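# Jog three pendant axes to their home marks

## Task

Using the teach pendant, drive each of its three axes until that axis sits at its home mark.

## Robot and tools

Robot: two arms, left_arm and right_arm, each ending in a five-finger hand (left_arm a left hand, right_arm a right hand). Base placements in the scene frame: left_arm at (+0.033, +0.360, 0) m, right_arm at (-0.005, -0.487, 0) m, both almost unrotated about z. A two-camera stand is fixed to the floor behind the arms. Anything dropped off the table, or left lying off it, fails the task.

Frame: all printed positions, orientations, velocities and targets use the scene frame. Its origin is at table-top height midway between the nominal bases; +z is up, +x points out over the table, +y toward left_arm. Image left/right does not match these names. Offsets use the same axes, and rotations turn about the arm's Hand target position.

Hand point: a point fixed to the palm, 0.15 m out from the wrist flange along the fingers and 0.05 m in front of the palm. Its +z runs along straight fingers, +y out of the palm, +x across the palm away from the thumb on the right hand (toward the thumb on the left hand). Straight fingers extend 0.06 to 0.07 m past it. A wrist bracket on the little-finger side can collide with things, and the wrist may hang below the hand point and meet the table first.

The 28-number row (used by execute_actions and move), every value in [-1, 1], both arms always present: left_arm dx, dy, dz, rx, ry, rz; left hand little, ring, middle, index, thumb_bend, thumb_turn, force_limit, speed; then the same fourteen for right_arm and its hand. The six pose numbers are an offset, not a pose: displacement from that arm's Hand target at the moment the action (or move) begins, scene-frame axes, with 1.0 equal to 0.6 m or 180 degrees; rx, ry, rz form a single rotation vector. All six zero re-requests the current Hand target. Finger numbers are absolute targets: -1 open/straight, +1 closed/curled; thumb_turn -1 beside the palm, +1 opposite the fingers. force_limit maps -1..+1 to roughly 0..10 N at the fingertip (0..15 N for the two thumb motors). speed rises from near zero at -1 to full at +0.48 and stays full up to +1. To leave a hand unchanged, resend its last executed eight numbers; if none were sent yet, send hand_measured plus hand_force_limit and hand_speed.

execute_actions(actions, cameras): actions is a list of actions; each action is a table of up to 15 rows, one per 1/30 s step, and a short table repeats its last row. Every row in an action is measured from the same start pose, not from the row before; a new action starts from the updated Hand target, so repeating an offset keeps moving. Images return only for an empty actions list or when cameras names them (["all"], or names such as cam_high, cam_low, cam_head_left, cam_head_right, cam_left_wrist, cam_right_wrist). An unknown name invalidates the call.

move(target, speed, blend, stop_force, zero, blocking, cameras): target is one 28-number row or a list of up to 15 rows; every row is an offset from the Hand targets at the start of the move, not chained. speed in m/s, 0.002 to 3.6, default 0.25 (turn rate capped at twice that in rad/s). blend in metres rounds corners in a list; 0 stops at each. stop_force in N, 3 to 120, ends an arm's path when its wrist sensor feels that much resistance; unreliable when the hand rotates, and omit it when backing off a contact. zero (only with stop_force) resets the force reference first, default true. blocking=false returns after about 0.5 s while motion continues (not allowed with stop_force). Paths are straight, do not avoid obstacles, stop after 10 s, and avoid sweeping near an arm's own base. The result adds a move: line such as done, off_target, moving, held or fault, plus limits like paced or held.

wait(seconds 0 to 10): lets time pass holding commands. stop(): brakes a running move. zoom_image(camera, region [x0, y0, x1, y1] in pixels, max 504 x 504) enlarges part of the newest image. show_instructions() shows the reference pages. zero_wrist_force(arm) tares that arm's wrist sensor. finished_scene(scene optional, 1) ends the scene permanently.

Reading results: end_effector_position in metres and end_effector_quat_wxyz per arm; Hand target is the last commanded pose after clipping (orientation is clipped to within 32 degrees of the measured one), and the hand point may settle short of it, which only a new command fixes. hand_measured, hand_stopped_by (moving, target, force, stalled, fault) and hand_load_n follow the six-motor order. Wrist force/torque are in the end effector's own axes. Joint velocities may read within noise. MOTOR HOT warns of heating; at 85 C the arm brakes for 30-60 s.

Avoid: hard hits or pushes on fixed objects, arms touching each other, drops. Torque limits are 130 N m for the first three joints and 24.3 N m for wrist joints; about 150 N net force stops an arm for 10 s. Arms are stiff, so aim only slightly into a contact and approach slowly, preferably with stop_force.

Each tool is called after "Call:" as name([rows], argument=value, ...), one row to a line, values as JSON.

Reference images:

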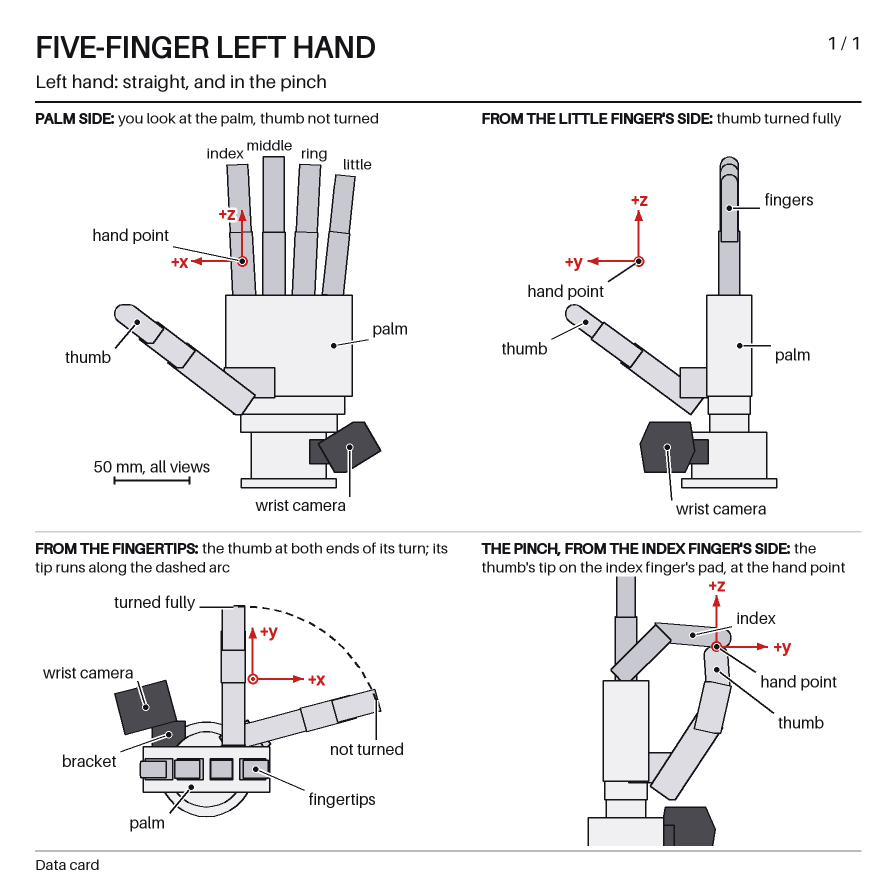

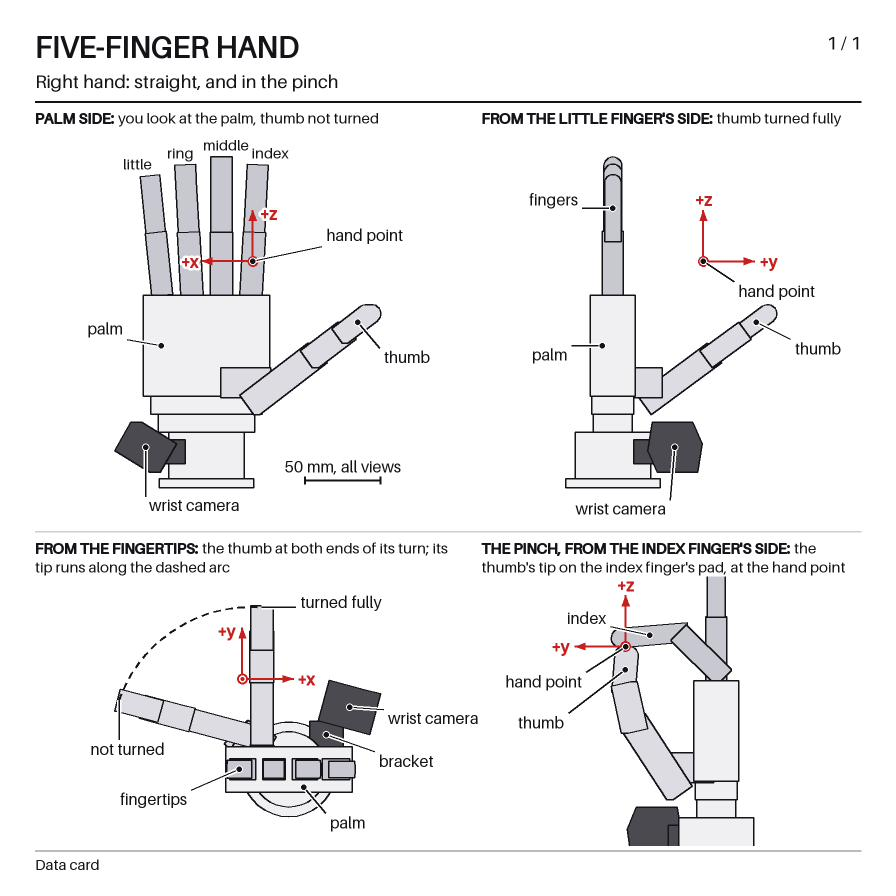

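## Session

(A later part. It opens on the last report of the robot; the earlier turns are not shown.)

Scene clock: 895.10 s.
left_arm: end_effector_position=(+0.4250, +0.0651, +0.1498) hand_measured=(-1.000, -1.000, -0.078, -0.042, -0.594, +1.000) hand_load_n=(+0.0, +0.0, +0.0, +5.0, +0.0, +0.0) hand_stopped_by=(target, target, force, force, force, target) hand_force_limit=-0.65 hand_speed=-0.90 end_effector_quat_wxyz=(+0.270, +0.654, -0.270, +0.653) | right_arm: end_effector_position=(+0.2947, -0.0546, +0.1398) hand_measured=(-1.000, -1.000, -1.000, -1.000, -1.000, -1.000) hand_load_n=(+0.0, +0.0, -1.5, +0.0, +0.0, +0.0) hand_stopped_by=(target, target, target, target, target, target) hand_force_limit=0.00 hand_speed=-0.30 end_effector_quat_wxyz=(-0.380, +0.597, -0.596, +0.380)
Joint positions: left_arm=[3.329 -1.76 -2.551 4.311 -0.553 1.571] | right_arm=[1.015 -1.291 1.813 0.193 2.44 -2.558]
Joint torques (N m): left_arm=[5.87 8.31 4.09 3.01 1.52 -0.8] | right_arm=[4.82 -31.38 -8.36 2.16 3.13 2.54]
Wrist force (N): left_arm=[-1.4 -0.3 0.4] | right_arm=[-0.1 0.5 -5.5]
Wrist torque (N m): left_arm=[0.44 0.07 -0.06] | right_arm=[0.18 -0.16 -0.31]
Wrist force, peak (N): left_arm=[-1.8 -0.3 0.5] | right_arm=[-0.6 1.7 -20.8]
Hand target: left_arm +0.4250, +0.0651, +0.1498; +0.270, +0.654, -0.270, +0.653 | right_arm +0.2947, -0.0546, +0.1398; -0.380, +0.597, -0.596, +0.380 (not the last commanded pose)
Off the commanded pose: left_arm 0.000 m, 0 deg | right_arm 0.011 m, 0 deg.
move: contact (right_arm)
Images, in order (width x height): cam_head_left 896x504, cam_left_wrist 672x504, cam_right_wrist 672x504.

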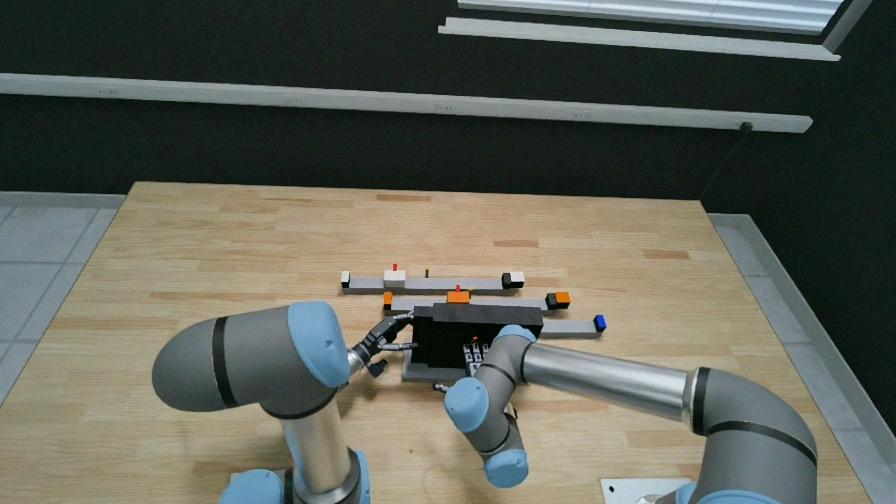

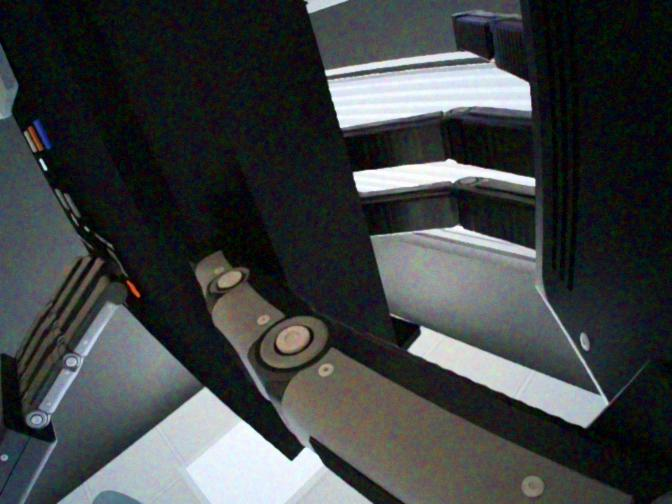

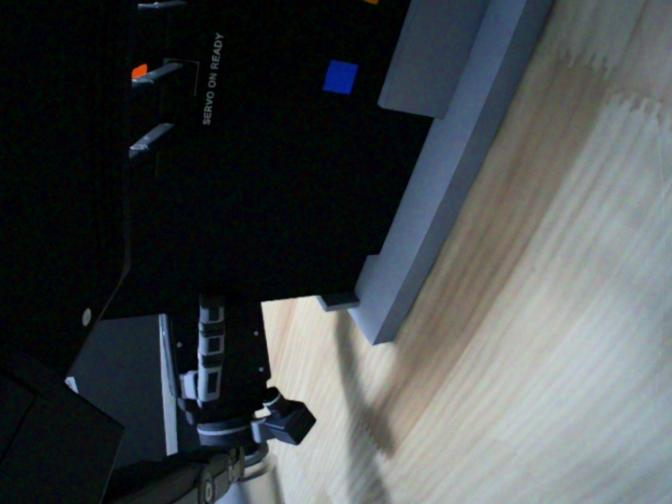

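Call:
move(target=[0, 0, 0, 0, 0, 0, -1, -1, 0.1, 0.1, 0.0, 1, -0.65, -0.9, -0.1, 0, 0, 0, 0, 0, -1, -1, -1, -1, -1, -1, 0, -0.3], speed=0.1)

Call:
move(target=[0, 0, 0, 0, 0, 0, -1, -1, 0.5, 0.5, 0.2, 1, 0.0, -0.9, 0, 0, 0, 0, 0, 0, -1, -1, -1, -1, -1, -1, 0, -0.3], speed=0.1, cameras=["cam_right_wrist", "cam_left_wrist", "cam_head_left", "cam_head_right", "cam_high"])

Call:
zoom_image(camera="cam_right_wrist", region=[90, 0, 330, 230])

Call:
zoom_image(camera="cam_high", region=[460, 130, 600, 290])

Call:
zoom_image(camera="cam_head_left", region=[440, 300, 560, 390])

Call:
zoom_image(camera="cam_left_wrist", region=[0, 80, 240, 340])

Scene clock: 922.67 s.
left_arm: end_effector_position=(+0.4250, +0.0651, +0.1498) hand_measured=(-1.000, -1.000, -0.078, -0.042, -0.594, +1.000) hand_load_n=(+0.0, +0.0, +0.0, +3.5, +1.0, -0.5) hand_stopped_by=(target, target, force, force, force, target) hand_force_limit=-0.65 hand_speed=-0.90 end_effector_quat_wxyz=(+0.270, +0.654, -0.270, +0.653) | right_arm: end_effector_position=(+0.2347, -0.0546, +0.1398) hand_measured=(-1.000, -1.000, -1.000, -1.000, -1.000, -1.000) hand_load_n=(+0.0, +0.0, -0.5, +0.0, +0.0, +0.0) hand_stopped_by=(target, target, target, target, target, target) hand_force_limit=0.00 hand_speed=-0.30 end_effector_quat_wxyz=(-0.380, +0.597, -0.596, +0.380)
Joint positions: left_arm=[3.329 -1.76 -2.551 4.311 -0.553 1.571] | right_arm=[1.151 -1.284 1.829 0.295 2.537 -2.401]
Joint torques (N m): left_arm=[6.01 7.94 3.47 2.99 1.23 -0.49] | right_arm=[7.69 -17.75 -22.75 3.01 2.8 2.44]
Wrist force (N): left_arm=[-1.0 0.2 -1.1] | right_arm=[0.7 -1.1 1.6]
Wrist torque (N m): left_arm=[0.42 0.08 -0.06] | right_arm=[-0.24 -0.28 -0.34]
Wrist force, peak (N): left_arm=[-1.7 0.3 -1.3] | right_arm=[-0.1 -0.7 -5.9]
Hand target: left_arm +0.4250, +0.0651, +0.1498; +0.270, +0.654, -0.270, +0.653 | right_arm +0.2347, -0.0546, +0.1398; -0.380, +0.597, -0.596, +0.380
Off the commanded pose: left_arm 0.000 m, 0 deg | right_arm 0.000 m, 0 deg.
move: done

Scene clock: 923.17 s.
left_arm: end_effector_position=(+0.4250, +0.0651, +0.1498) hand_measured=(-1.000, -1.000, -0.044, -0.024, -0.560, +1.000) hand_load_n=(+0.0, +0.0, +7.0, +0.0, +6.5, -0.5) hand_stopped_by=(target, target, force, force, force, target) hand_force_limit=0.00 hand_speed=-0.90 end_effector_quat_wxyz=(+0.270, +0.654, -0.270, +0.653) | right_arm: end_effector_position=(+0.2347, -0.0546, +0.1398) hand_measured=(-1.000, -1.000, -1.000, -1.000, -1.000, -1.000) hand_load_n=(+0.0, +0.0, +0.0, +0.0, +0.0, +0.0) hand_stopped_by=(target, target, target, target, target, target) hand_force_limit=0.00 hand_speed=-0.30 end_effector_quat_wxyz=(-0.380, +0.597, -0.596, +0.380)
Joint positions: left_arm=[3.329 -1.76 -2.551 4.311 -0.553 1.571] | right_arm=[1.151 -1.284 1.829 0.295 2.538 -2.401]
Joint torques (N m): left_arm=[5.2 8.15 3.18 3.14 1.12 -0.53] | right_arm=[8.23 -17.87 -22.89 3 2.89 2.59]
Wrist force (N): left_arm=[-1.5 0.8 -2.1] | right_arm=[0.6 -0.9 1.6]
Wrist torque (N m): left_arm=[0.49 0.13 -0.01] | right_arm=[-0.22 -0.27 -0.33]
Wrist force, peak (N): left_arm=[-2.1 3.0 -2.6] | right_arm=[0.7 -1.0 1.8]
Hand target: left_arm +0.4250, +0.0651, +0.1498; +0.270, +0.654, -0.270, +0.653 | right_arm +0.2347, -0.0546, +0.1398; -0.380, +0.597, -0.596, +0.380
Off the commanded pose: left_arm 0.000 m, 0 deg | right_arm 0.000 m, 0 deg.
move: done
Images, in order (width x height): cam_head_left 896x504, cam_head_right 896x504, cam_high 896x504, cam_left_wrist 672x504, cam_right_wrist 672x504.

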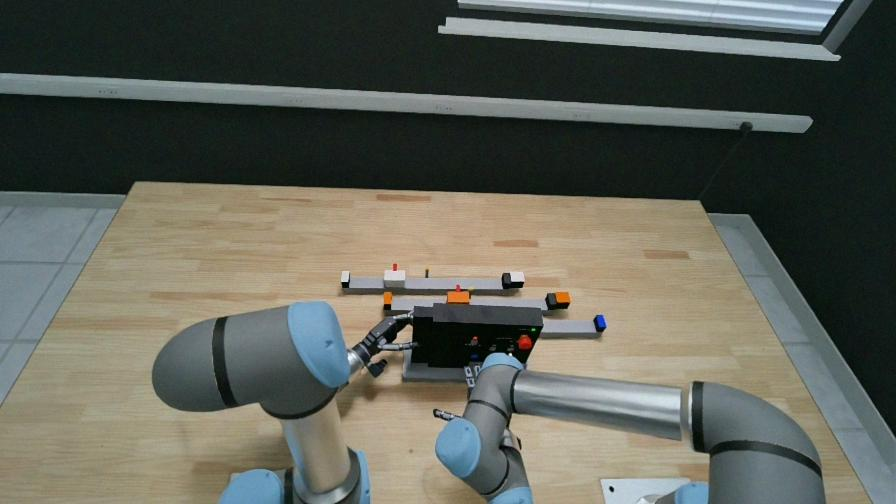

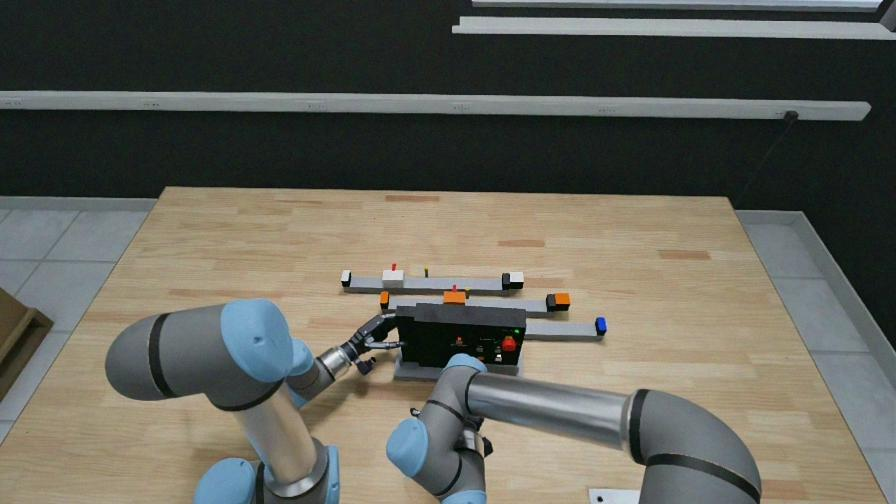

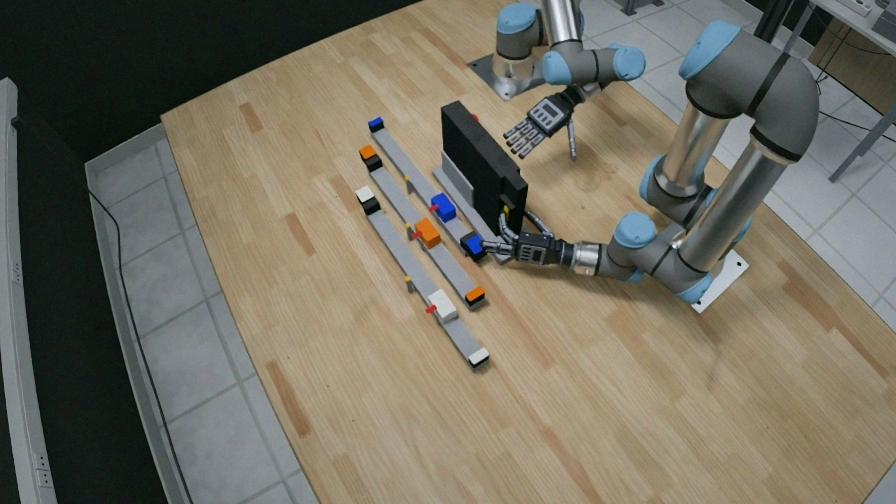

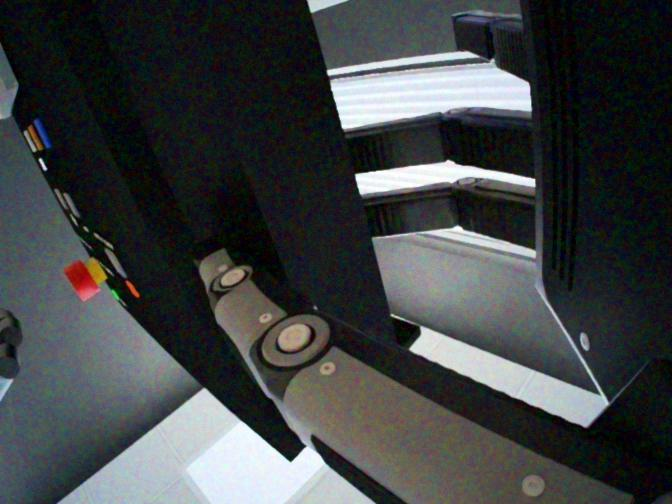

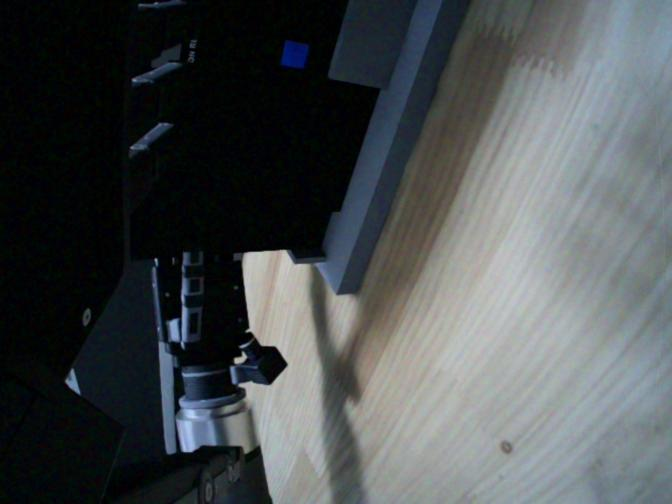

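Scaled by 2.100 from the camera's 672x504 image, which has a finer 960x720 frame.

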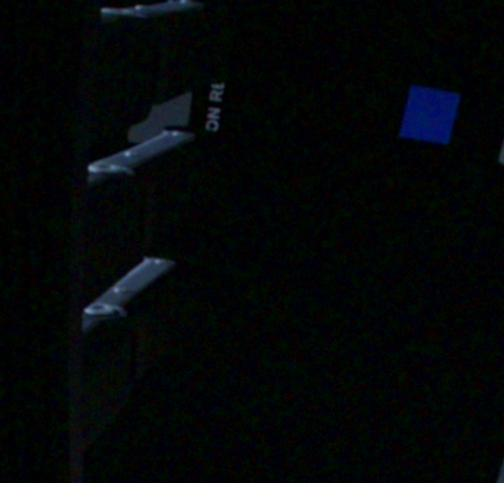

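Scaled by 3.150 from the camera's 896x504 image, which has a finer 1280x720 frame.

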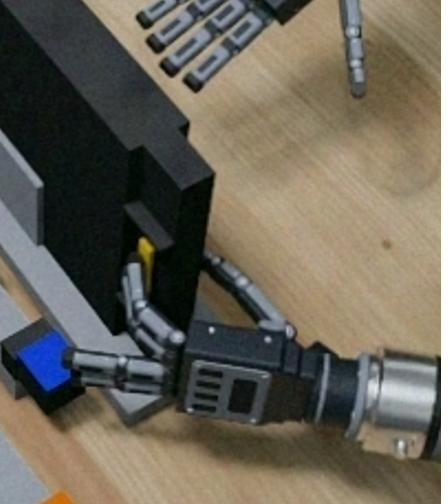

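Scaled by 4.200 from the camera's 896x504 image, which has a finer 1280x720 frame.

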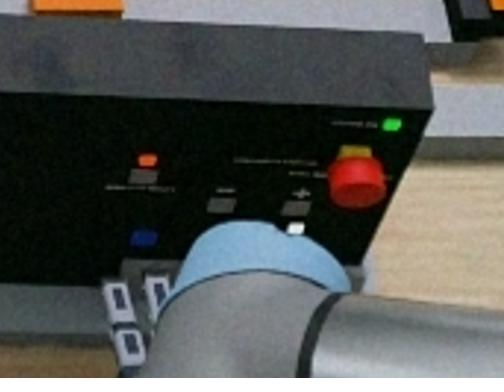

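Scaled by 1.938 from the camera's 672x504 image, which has a finer 960x720 frame.

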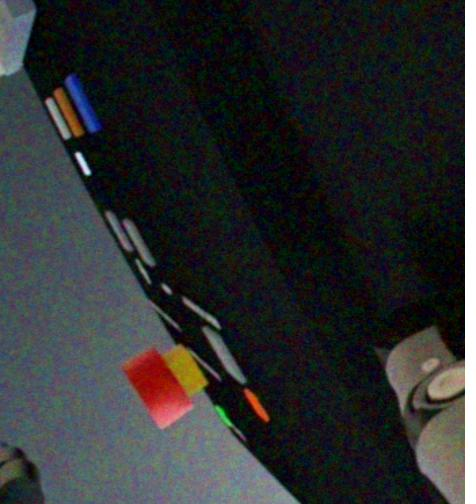

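Call:
zoom_image(camera="cam_high", region=[390, 160, 470, 220])

Call:
zoom_image(camera="cam_high", region=[390, 210, 470, 270])

Call:
zoom_image(camera="cam_high", region=[390, 265, 470, 325])

Call:
zoom_image(camera="cam_head_left", region=[380, 250, 480, 310])

Scaled by 6.300 from the camera's 896x504 image, which has a finer 1280x720 frame.

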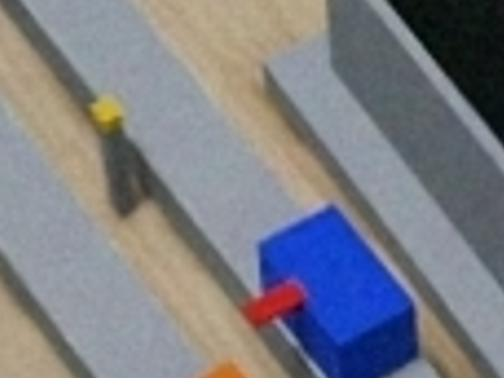

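Scaled by 6.300 from the camera's 896x504 image, which has a finer 1280x720 frame.

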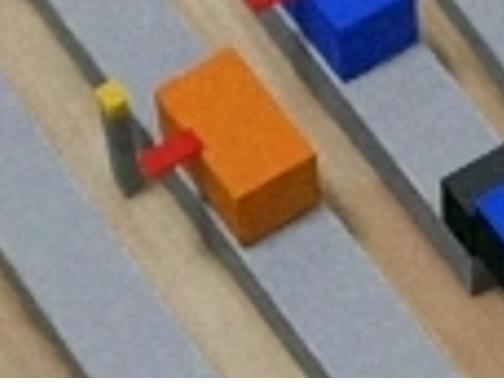

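Scaled by 6.300 from the camera's 896x504 image, which has a finer 1280x720 frame.

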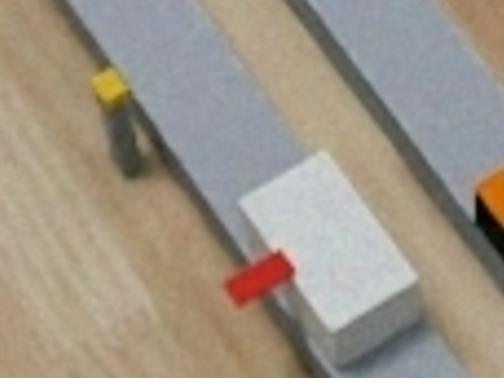

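Scaled by 5.040 from the camera's 896x504 image, which has a finer 1280x720 frame.

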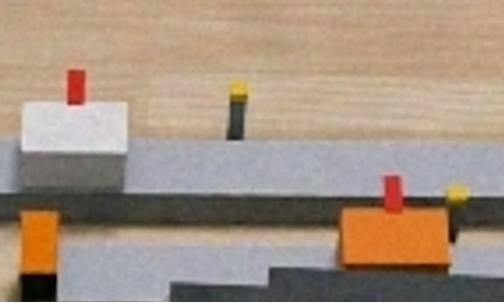

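Call:
move([
  [0, 0, 0, 0, 0, 0, -1, -1, 0.5, 0.5, 0.2, 1, 0.0, -0.9, 0, -0.172, -0.053, 0, 0, 0, -1, -1, -1, -1, -1, -1, 0, -0.3],
  [0, 0, 0, 0, 0, 0, -1, -1, 0.5, 0.5, 0.2, 1, 0.0, -0.9, 0.075, -0.172, -0.053, 0, 0, 0, -1, -1, -1, -1, -1, -1, 0, -0.3],
], speed=0.1, cameras=["cam_right_wrist", "cam_left_wrist", "cam_head_left", "cam_head_right", "cam_high"])

Call:
zoom_image(camera="cam_right_wrist", region=[90, 0, 330, 230])

Call:
zoom_image(camera="cam_left_wrist", region=[0, 80, 240, 340])

Call:
zoom_image(camera="cam_head_left", region=[440, 300, 560, 390])

Scene clock: 955.40 s.
left_arm: end_effector_position=(+0.4250, +0.0651, +0.1498) hand_measured=(-1.000, -1.000, -0.044, -0.024, -0.560, +1.000) hand_load_n=(+0.0, +0.0, +7.0, +0.0, +6.5, -0.5) hand_stopped_by=(target, target, force, force, force, target) hand_force_limit=0.00 hand_speed=-0.90 end_effector_quat_wxyz=(+0.270, +0.654, -0.270, +0.653) | right_arm: end_effector_position=(+0.2796, -0.1578, +0.1081) hand_measured=(-1.000, -1.000, -1.000, -1.000, -1.000, -1.000) hand_load_n=(+0.0, +0.0, +0.0, +0.0, +0.0, +0.0) hand_stopped_by=(target, target, target, target, target, target) hand_force_limit=0.00 hand_speed=-0.30 end_effector_quat_wxyz=(-0.380, +0.597, -0.596, +0.380)
Joint positions: left_arm=[3.329 -1.76 -2.551 4.311 -0.553 1.571] | right_arm=[0.867 -1.511 2.16 -0.031 2.324 -2.691]
Joint torques (N m): left_arm=[5.29 7.31 4.42 2.93 1.35 -0.34] | right_arm=[-8.06 -8.44 -22.73 -1.44 -1.18 -2.48]
Wrist force (N): left_arm=[-1.5 0.9 -2.0] | right_arm=[0.5 -1.3 1.7]
Wrist torque (N m): left_arm=[0.50 0.11 0.00] | right_arm=[-0.27 -0.26 -0.26]
Wrist force, peak (N): left_arm=[-1.6 1.2 -2.3] | right_arm=[0.4 -1.8 2.1]
Hand target: left_arm +0.4250, +0.0651, +0.1498; +0.270, +0.654, -0.270, +0.653 | right_arm +0.2797, -0.1578, +0.1080; -0.380, +0.597, -0.596, +0.380
Off the commanded pose: left_arm 0.000 m, 0 deg | right_arm 0.000 m, 0 deg.
move: done
Images, in order (width x height): cam_head_left 896x504, cam_head_right 896x504, cam_high 896x504, cam_left_wrist 672x504, cam_right_wrist 672x504.

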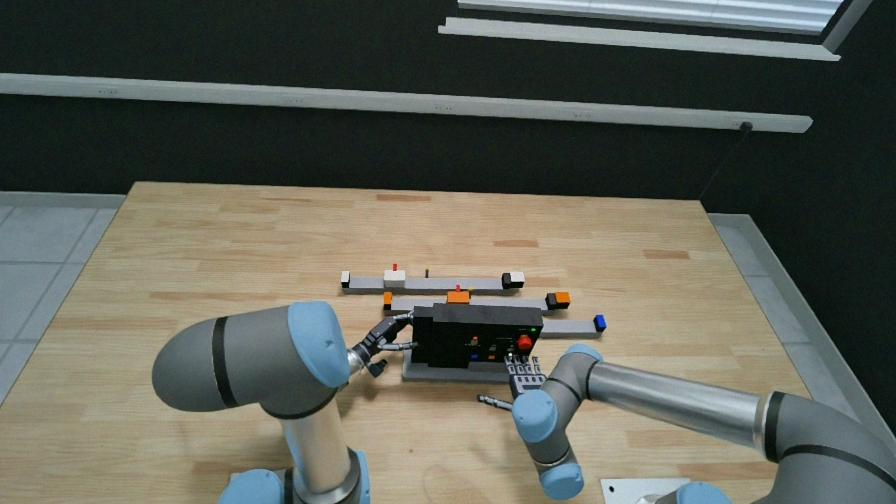

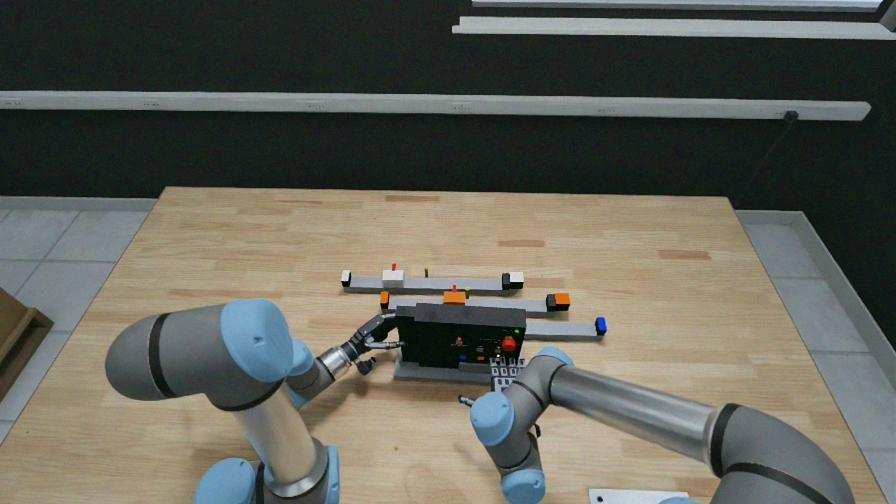

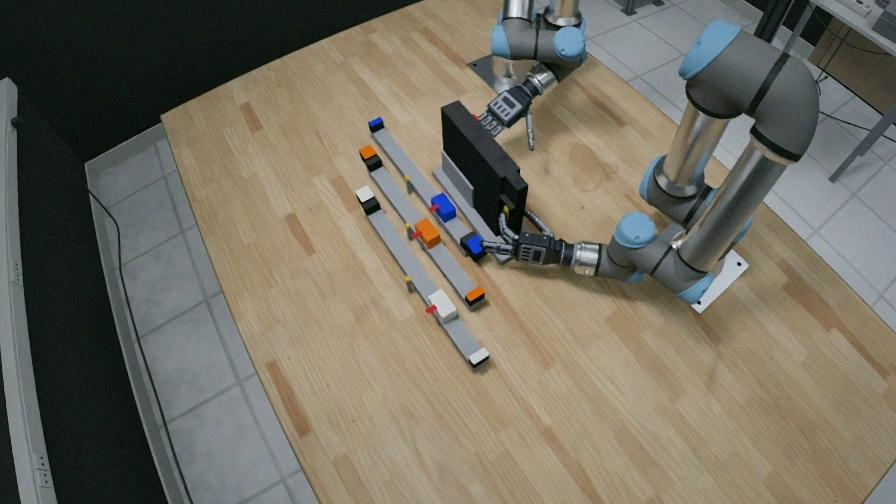

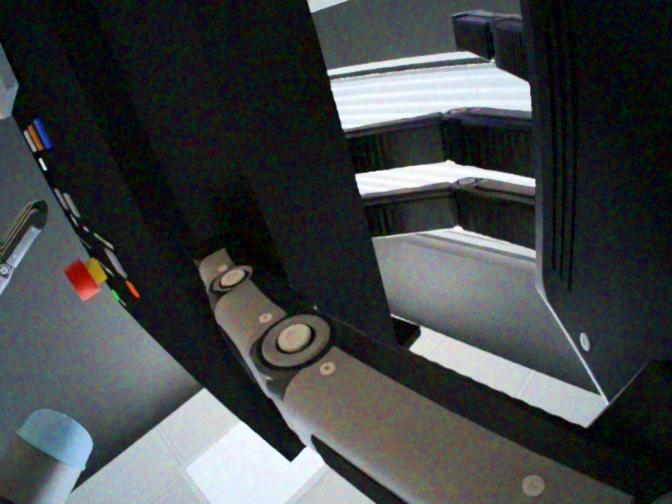

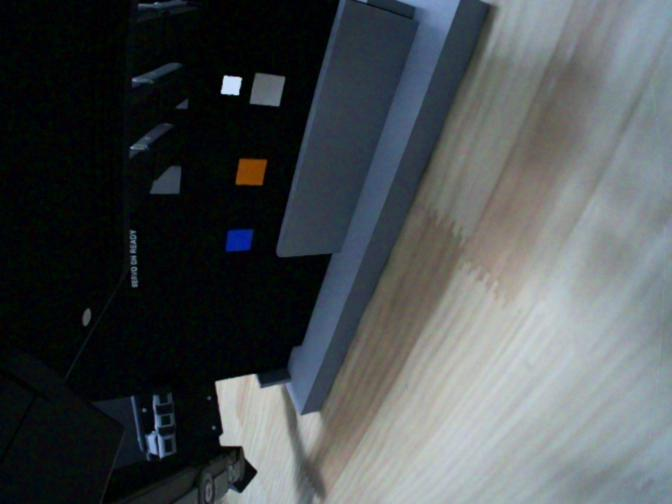

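Scaled by 2.100 from the camera's 672x504 image, which has a finer 960x720 frame.

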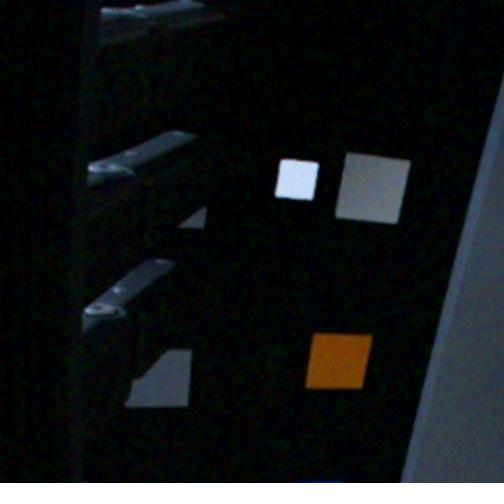

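Scaled by 1.938 from the camera's 672x504 image, which has a finer 960x720 frame.

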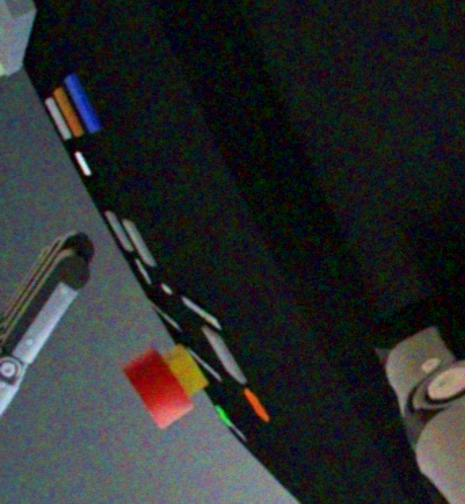

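Scaled by 4.200 from the camera's 896x504 image, which has a finer 1280x720 frame.

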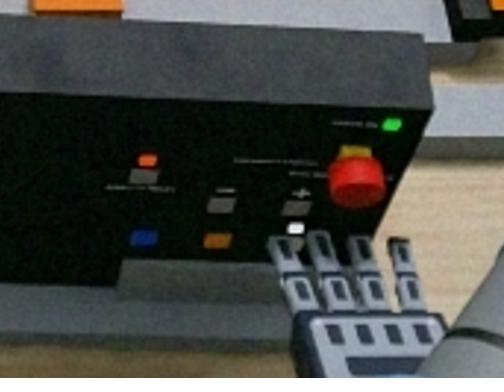

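Call:
move([
  [0, 0, 0, 0, 0, 0, -1, -1, 0.5, 0.5, 0.2, 1, 0.0, -0.9, -0.005, 0.0147, 0.001, 0, 0, 0, -1, -1, -1, -1, -1, -1, 0, -0.3],
], speed=0.05, cameras=["cam_right_wrist", "cam_head_left"])

Call:
zoom_image(camera="cam_right_wrist", region=[90, 0, 330, 230])

Call:
zoom_image(camera="cam_head_left", region=[440, 300, 560, 390])

Scene clock: 981.60 s.
left_arm: end_effector_position=(+0.4250, +0.0651, +0.1498) hand_measured=(-1.000, -1.000, -0.044, -0.024, -0.560, +1.000) hand_load_n=(+0.0, +0.0, +7.0, +0.0, +6.0, +0.0) hand_stopped_by=(target, target, force, force, force, target) hand_force_limit=0.00 hand_speed=-0.90 end_effector_quat_wxyz=(+0.270, +0.654, -0.270, +0.653) | right_arm: end_effector_position=(+0.2767, -0.1491, +0.1086) hand_measured=(-1.000, -1.000, -1.000, -1.000, -1.000, -1.000) hand_load_n=(+0.0, +0.0, -0.5, -0.5, +0.0, +0.0) hand_stopped_by=(target, target, target, target, target, target) hand_force_limit=0.00 hand_speed=-0.30 end_effector_quat_wxyz=(-0.380, +0.597, -0.596, +0.380)
Joint positions: left_arm=[3.329 -1.76 -2.551 4.311 -0.553 1.571] | right_arm=[0.894 -1.489 2.136 -0.014 2.346 -2.669]
Joint torques (N m): left_arm=[4.54 8.77 5.4 2.87 1.29 -0.34] | right_arm=[8.08 -8.63 -23.78 2.42 2.55 2.34]
Wrist force (N): left_arm=[-1.8 0.9 -2.0] | right_arm=[0.5 -1.2 1.6]
Wrist torque (N m): left_arm=[0.49 0.15 -0.01] | right_arm=[-0.26 -0.27 -0.33]
Wrist force, peak (N): left_arm=[-1.9 1.0 -2.3] | right_arm=[0.4 -1.4 1.9]
Hand target: left_arm +0.4250, +0.0651, +0.1498; +0.270, +0.654, -0.270, +0.653 | right_arm +0.2767, -0.1490, +0.1086; -0.380, +0.597, -0.596, +0.380
Off the commanded pose: left_arm 0.000 m, 0 deg | right_arm 0.000 m, 0 deg.
move: done
Images, in order (width x height): cam_head_left 896x504, cam_right_wrist 672x504.

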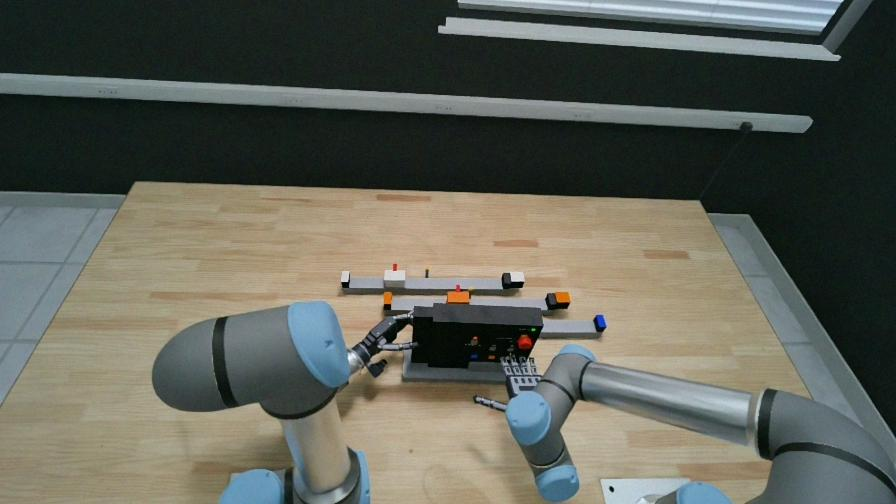

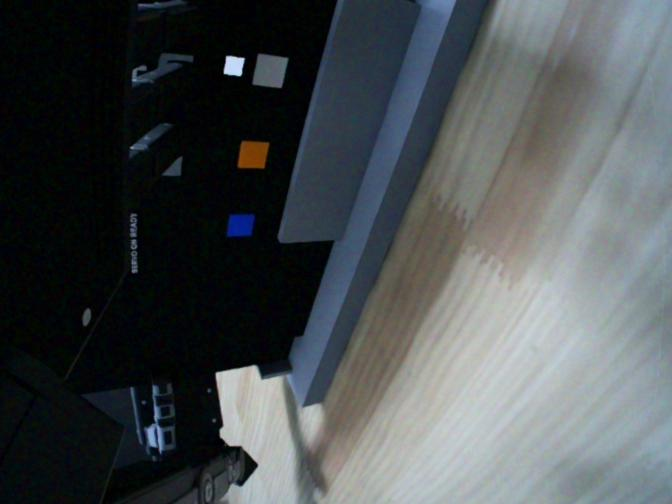

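Scaled by 2.100 from the camera's 672x504 image, which has a finer 960x720 frame.

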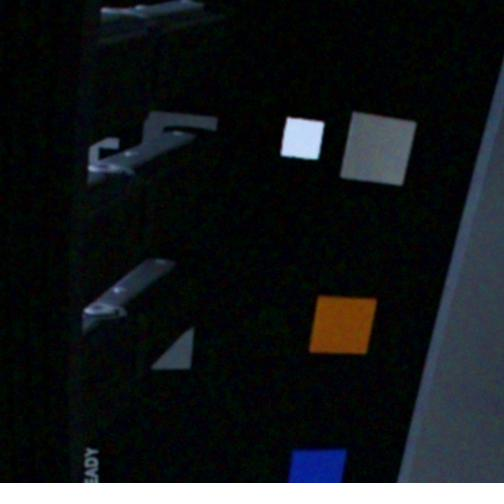

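Scaled by 4.200 from the camera's 896x504 image, which has a finer 1280x720 frame.

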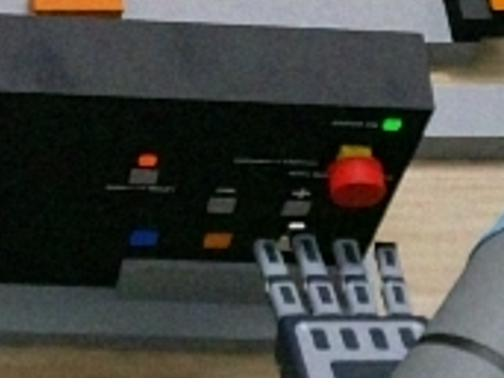

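Call:
move(target=[0, 0, 0, 0, 0, 0, -1, -1, 0.5, 0.5, 0.2, 1, 0.0, -0.9, 0.045, 0, 0, 0, 0, 0, -1, -1, -1, -1, -1, -1, 0, -0.3], speed=0.015, stop_force=6, cameras=["cam_high", "cam_right_wrist", "cam_head_left"])

Call:
move(target=[0, 0, 0, 0, 0, 0, -1, -1, 0.5, 0.5, 0.2, 1, 0.0, -0.9, -0.015, 0, 0, 0, 0, 0, -1, -1, -1, -1, -1, -1, 0, -0.3], speed=0.1, cameras=["cam_high", "cam_right_wrist", "cam_head_left", "cam_left_wrist"])

Call:
zoom_image(camera="cam_high", region=[380, 160, 500, 370])

Call:
zoom_image(camera="cam_head_left", region=[380, 250, 560, 390])

Scene clock: 992.43 s.
left_arm: end_effector_position=(+0.4250, +0.0651, +0.1498) hand_measured=(-1.000, -1.000, -0.044, -0.024, -0.560, +1.000) hand_load_n=(+0.0, +0.0, +6.5, +0.0, +9.0, +0.0) hand_stopped_by=(target, target, force, force, force, target) hand_force_limit=0.00 hand_speed=-0.90 end_effector_quat_wxyz=(+0.270, +0.654, -0.270, +0.653) | right_arm: end_effector_position=(+0.2906, -0.1490, +0.1086) hand_measured=(-1.000, -1.000, -1.000, -1.000, -1.000, -1.000) hand_load_n=(+0.0, +0.0, -1.5, +0.0, +0.0, -0.5) hand_stopped_by=(target, target, target, target, target, target) hand_force_limit=0.00 hand_speed=-0.30 end_effector_quat_wxyz=(-0.380, +0.597, -0.596, +0.380)
Joint positions: left_arm=[3.329 -1.76 -2.551 4.311 -0.553 1.571] | right_arm=[0.858 -1.485 2.128 -0.03 2.317 -2.698]
Joint torques (N m): left_arm=[4.44 8.64 3.59 3.04 1.31 -0.25] | right_arm=[7.76 -28.38 -8.31 1.67 2.19 2.48]
Wrist force (N): left_arm=[-2.0 3.1 -4.0] | right_arm=[2.1 0.4 -2.1]
Wrist torque (N m): left_arm=[0.48 0.12 -0.05] | right_arm=[-0.06 -0.09 -0.22]
Wrist force, peak (N): left_arm=[-2.2 3.2 -4.2] | right_arm=[2.0 1.0 -14.1]
Hand target: left_arm +0.4250, +0.0651, +0.1498; +0.270, +0.654, -0.270, +0.653 | right_arm +0.2906, -0.1490, +0.1086; -0.380, +0.597, -0.596, +0.380 (not the last commanded pose)
Off the commanded pose: left_arm 0.000 m, 0 deg | right_arm 0.013 m, 0 deg.
move: contact (right_arm)
Images, in order (width x height): cam_head_left 896x504, cam_high 896x504, cam_right_wrist 672x504.

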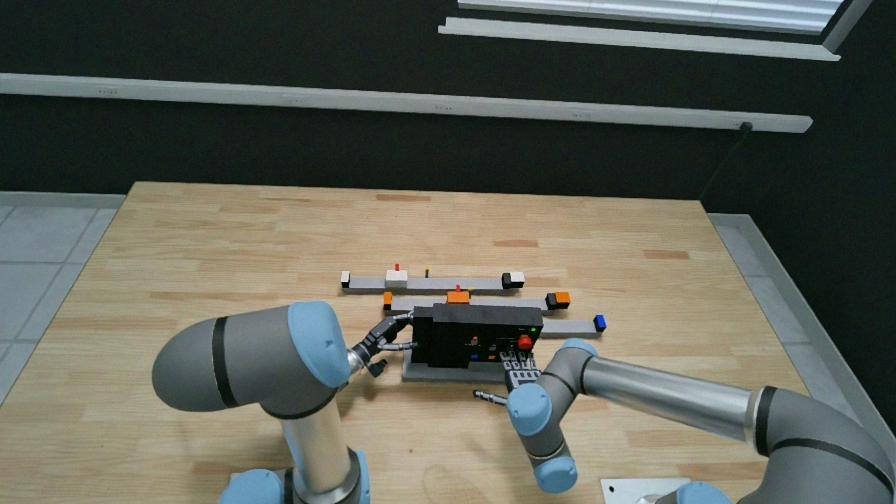

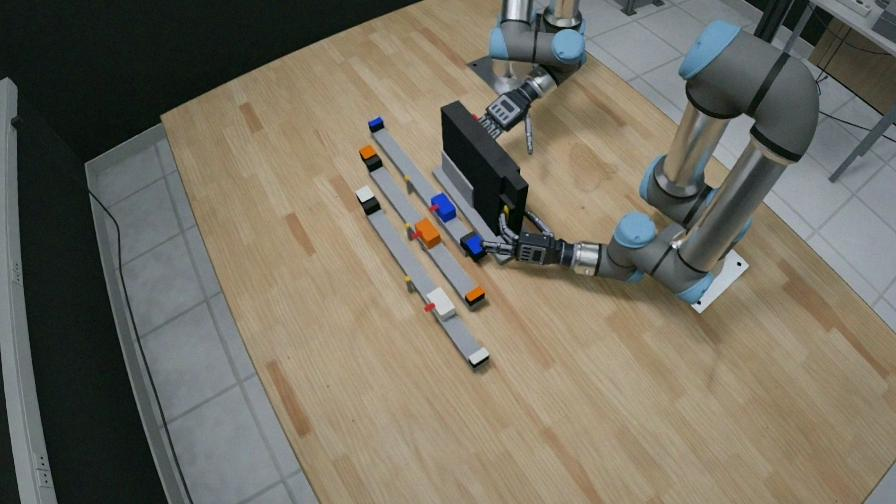

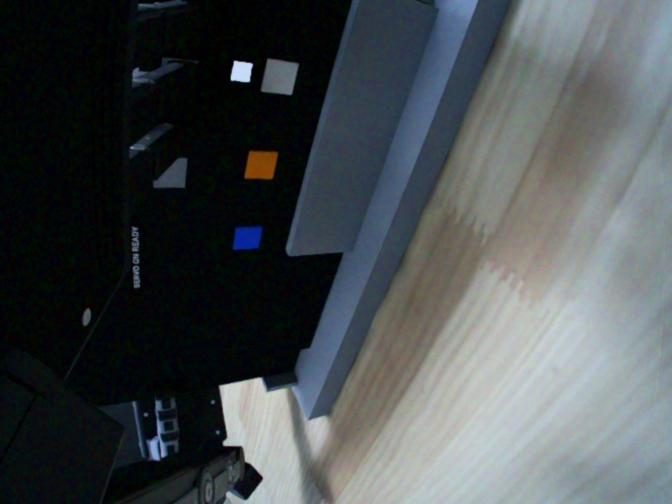

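Scene clock: 993.23 s.
left_arm: end_effector_position=(+0.4250, +0.0651, +0.1498) hand_measured=(-1.000, -1.000, -0.044, -0.024, -0.560, +1.000) hand_load_n=(+0.0, +0.0, +6.5, +0.0, +7.0, -0.5) hand_stopped_by=(target, target, force, force, force, target) hand_force_limit=0.00 hand_speed=-0.90 end_effector_quat_wxyz=(+0.270, +0.654, -0.270, +0.653) | right_arm: end_effector_position=(+0.2817, -0.1490, +0.1086) hand_measured=(-1.000, -1.000, -1.000, -1.000, -1.000, -1.000) hand_load_n=(+0.0, +0.0, +0.0, +0.0, +0.0, +0.0) hand_stopped_by=(target, target, target, target, target, target) hand_force_limit=0.00 hand_speed=-0.30 end_effector_quat_wxyz=(-0.380, +0.597, -0.596, +0.380)
Joint positions: left_arm=[3.329 -1.76 -2.551 4.311 -0.553 1.571] | right_arm=[0.881 -1.487 2.133 -0.02 2.335 -2.679]
Joint torques (N m): left_arm=[5.92 8.82 3.66 2.99 1.23 -0.01] | right_arm=[7.9 -29.26 -6.09 2.43 2.7 2.27]
Wrist force (N): left_arm=[-1.3 1.3 -2.5] | right_arm=[0.5 -1.3 1.6]
Wrist torque (N m): left_arm=[0.47 0.13 -0.02] | right_arm=[-0.27 -0.26 -0.34]
Wrist force, peak (N): left_arm=[-2.0 3.2 -4.1] | right_arm=[2.2 0.2 -2.0]
Hand target: left_arm +0.4250, +0.0651, +0.1498; +0.270, +0.654, -0.270, +0.653 | right_arm +0.2816, -0.1490, +0.1086; -0.380, +0.597, -0.596, +0.380
Off the commanded pose: left_arm 0.000 m, 0 deg | right_arm 0.000 m, 0 deg.
move: done
Images, in order (width x height): cam_head_left 896x504, cam_high 896x504, cam_left_wrist 672x504, cam_right_wrist 672x504.

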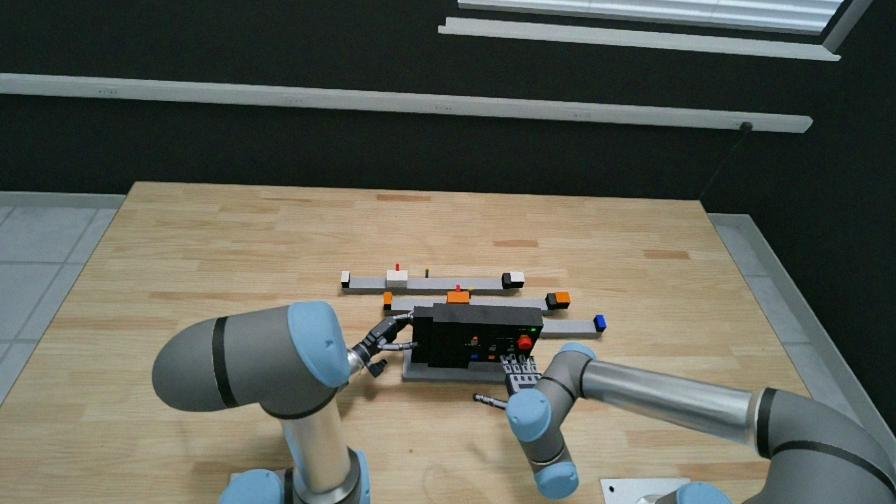

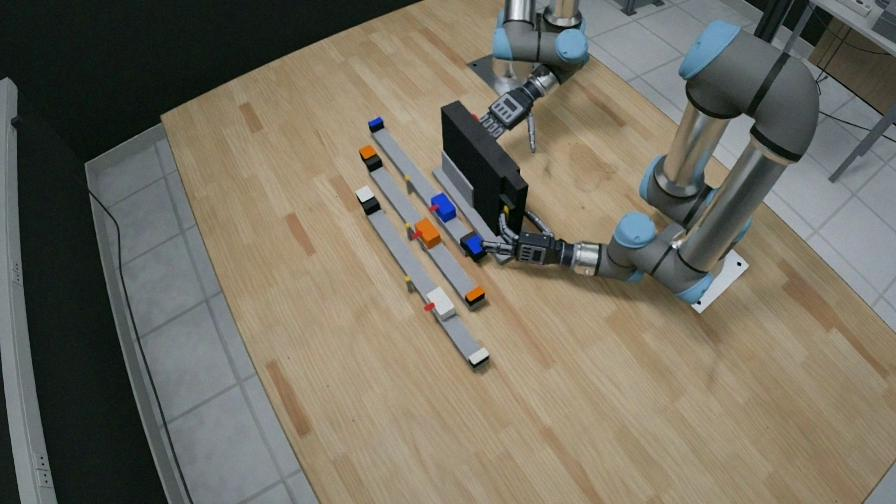

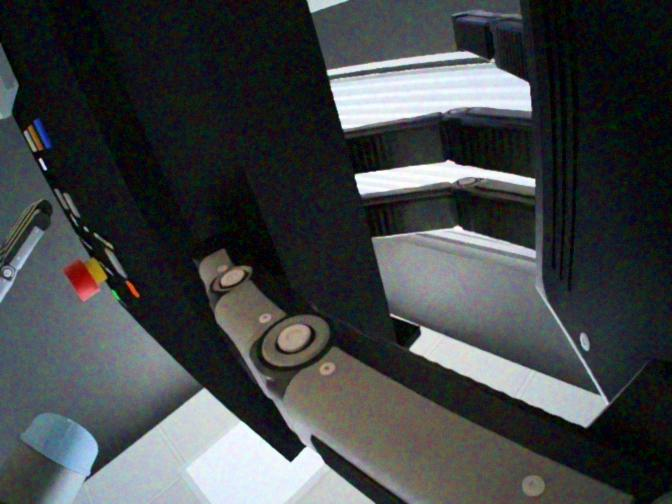

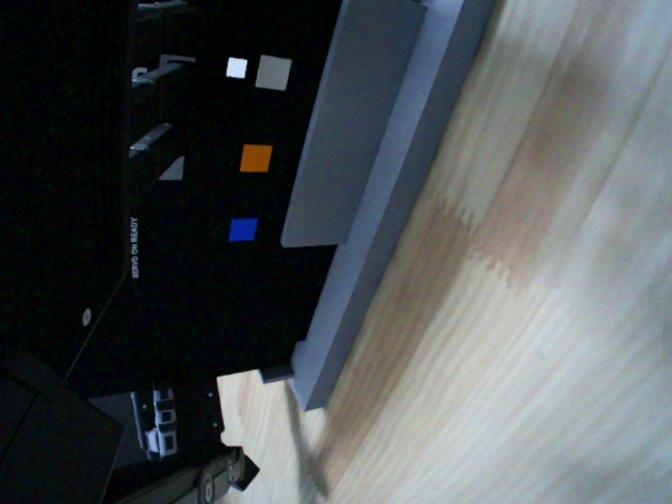

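Scaled by 2.400 from the camera's 896x504 image, which has a finer 1280x720 frame.

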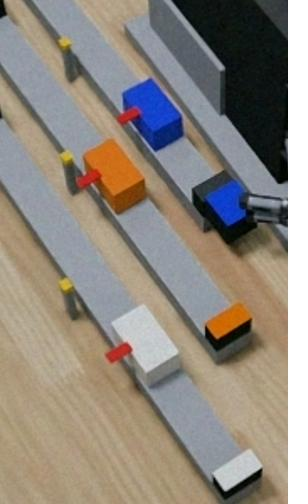

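Scaled by 2.800 from the camera's 896x504 image, which has a finer 1280x720 frame.

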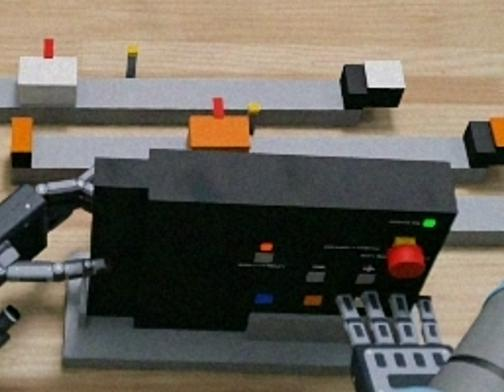

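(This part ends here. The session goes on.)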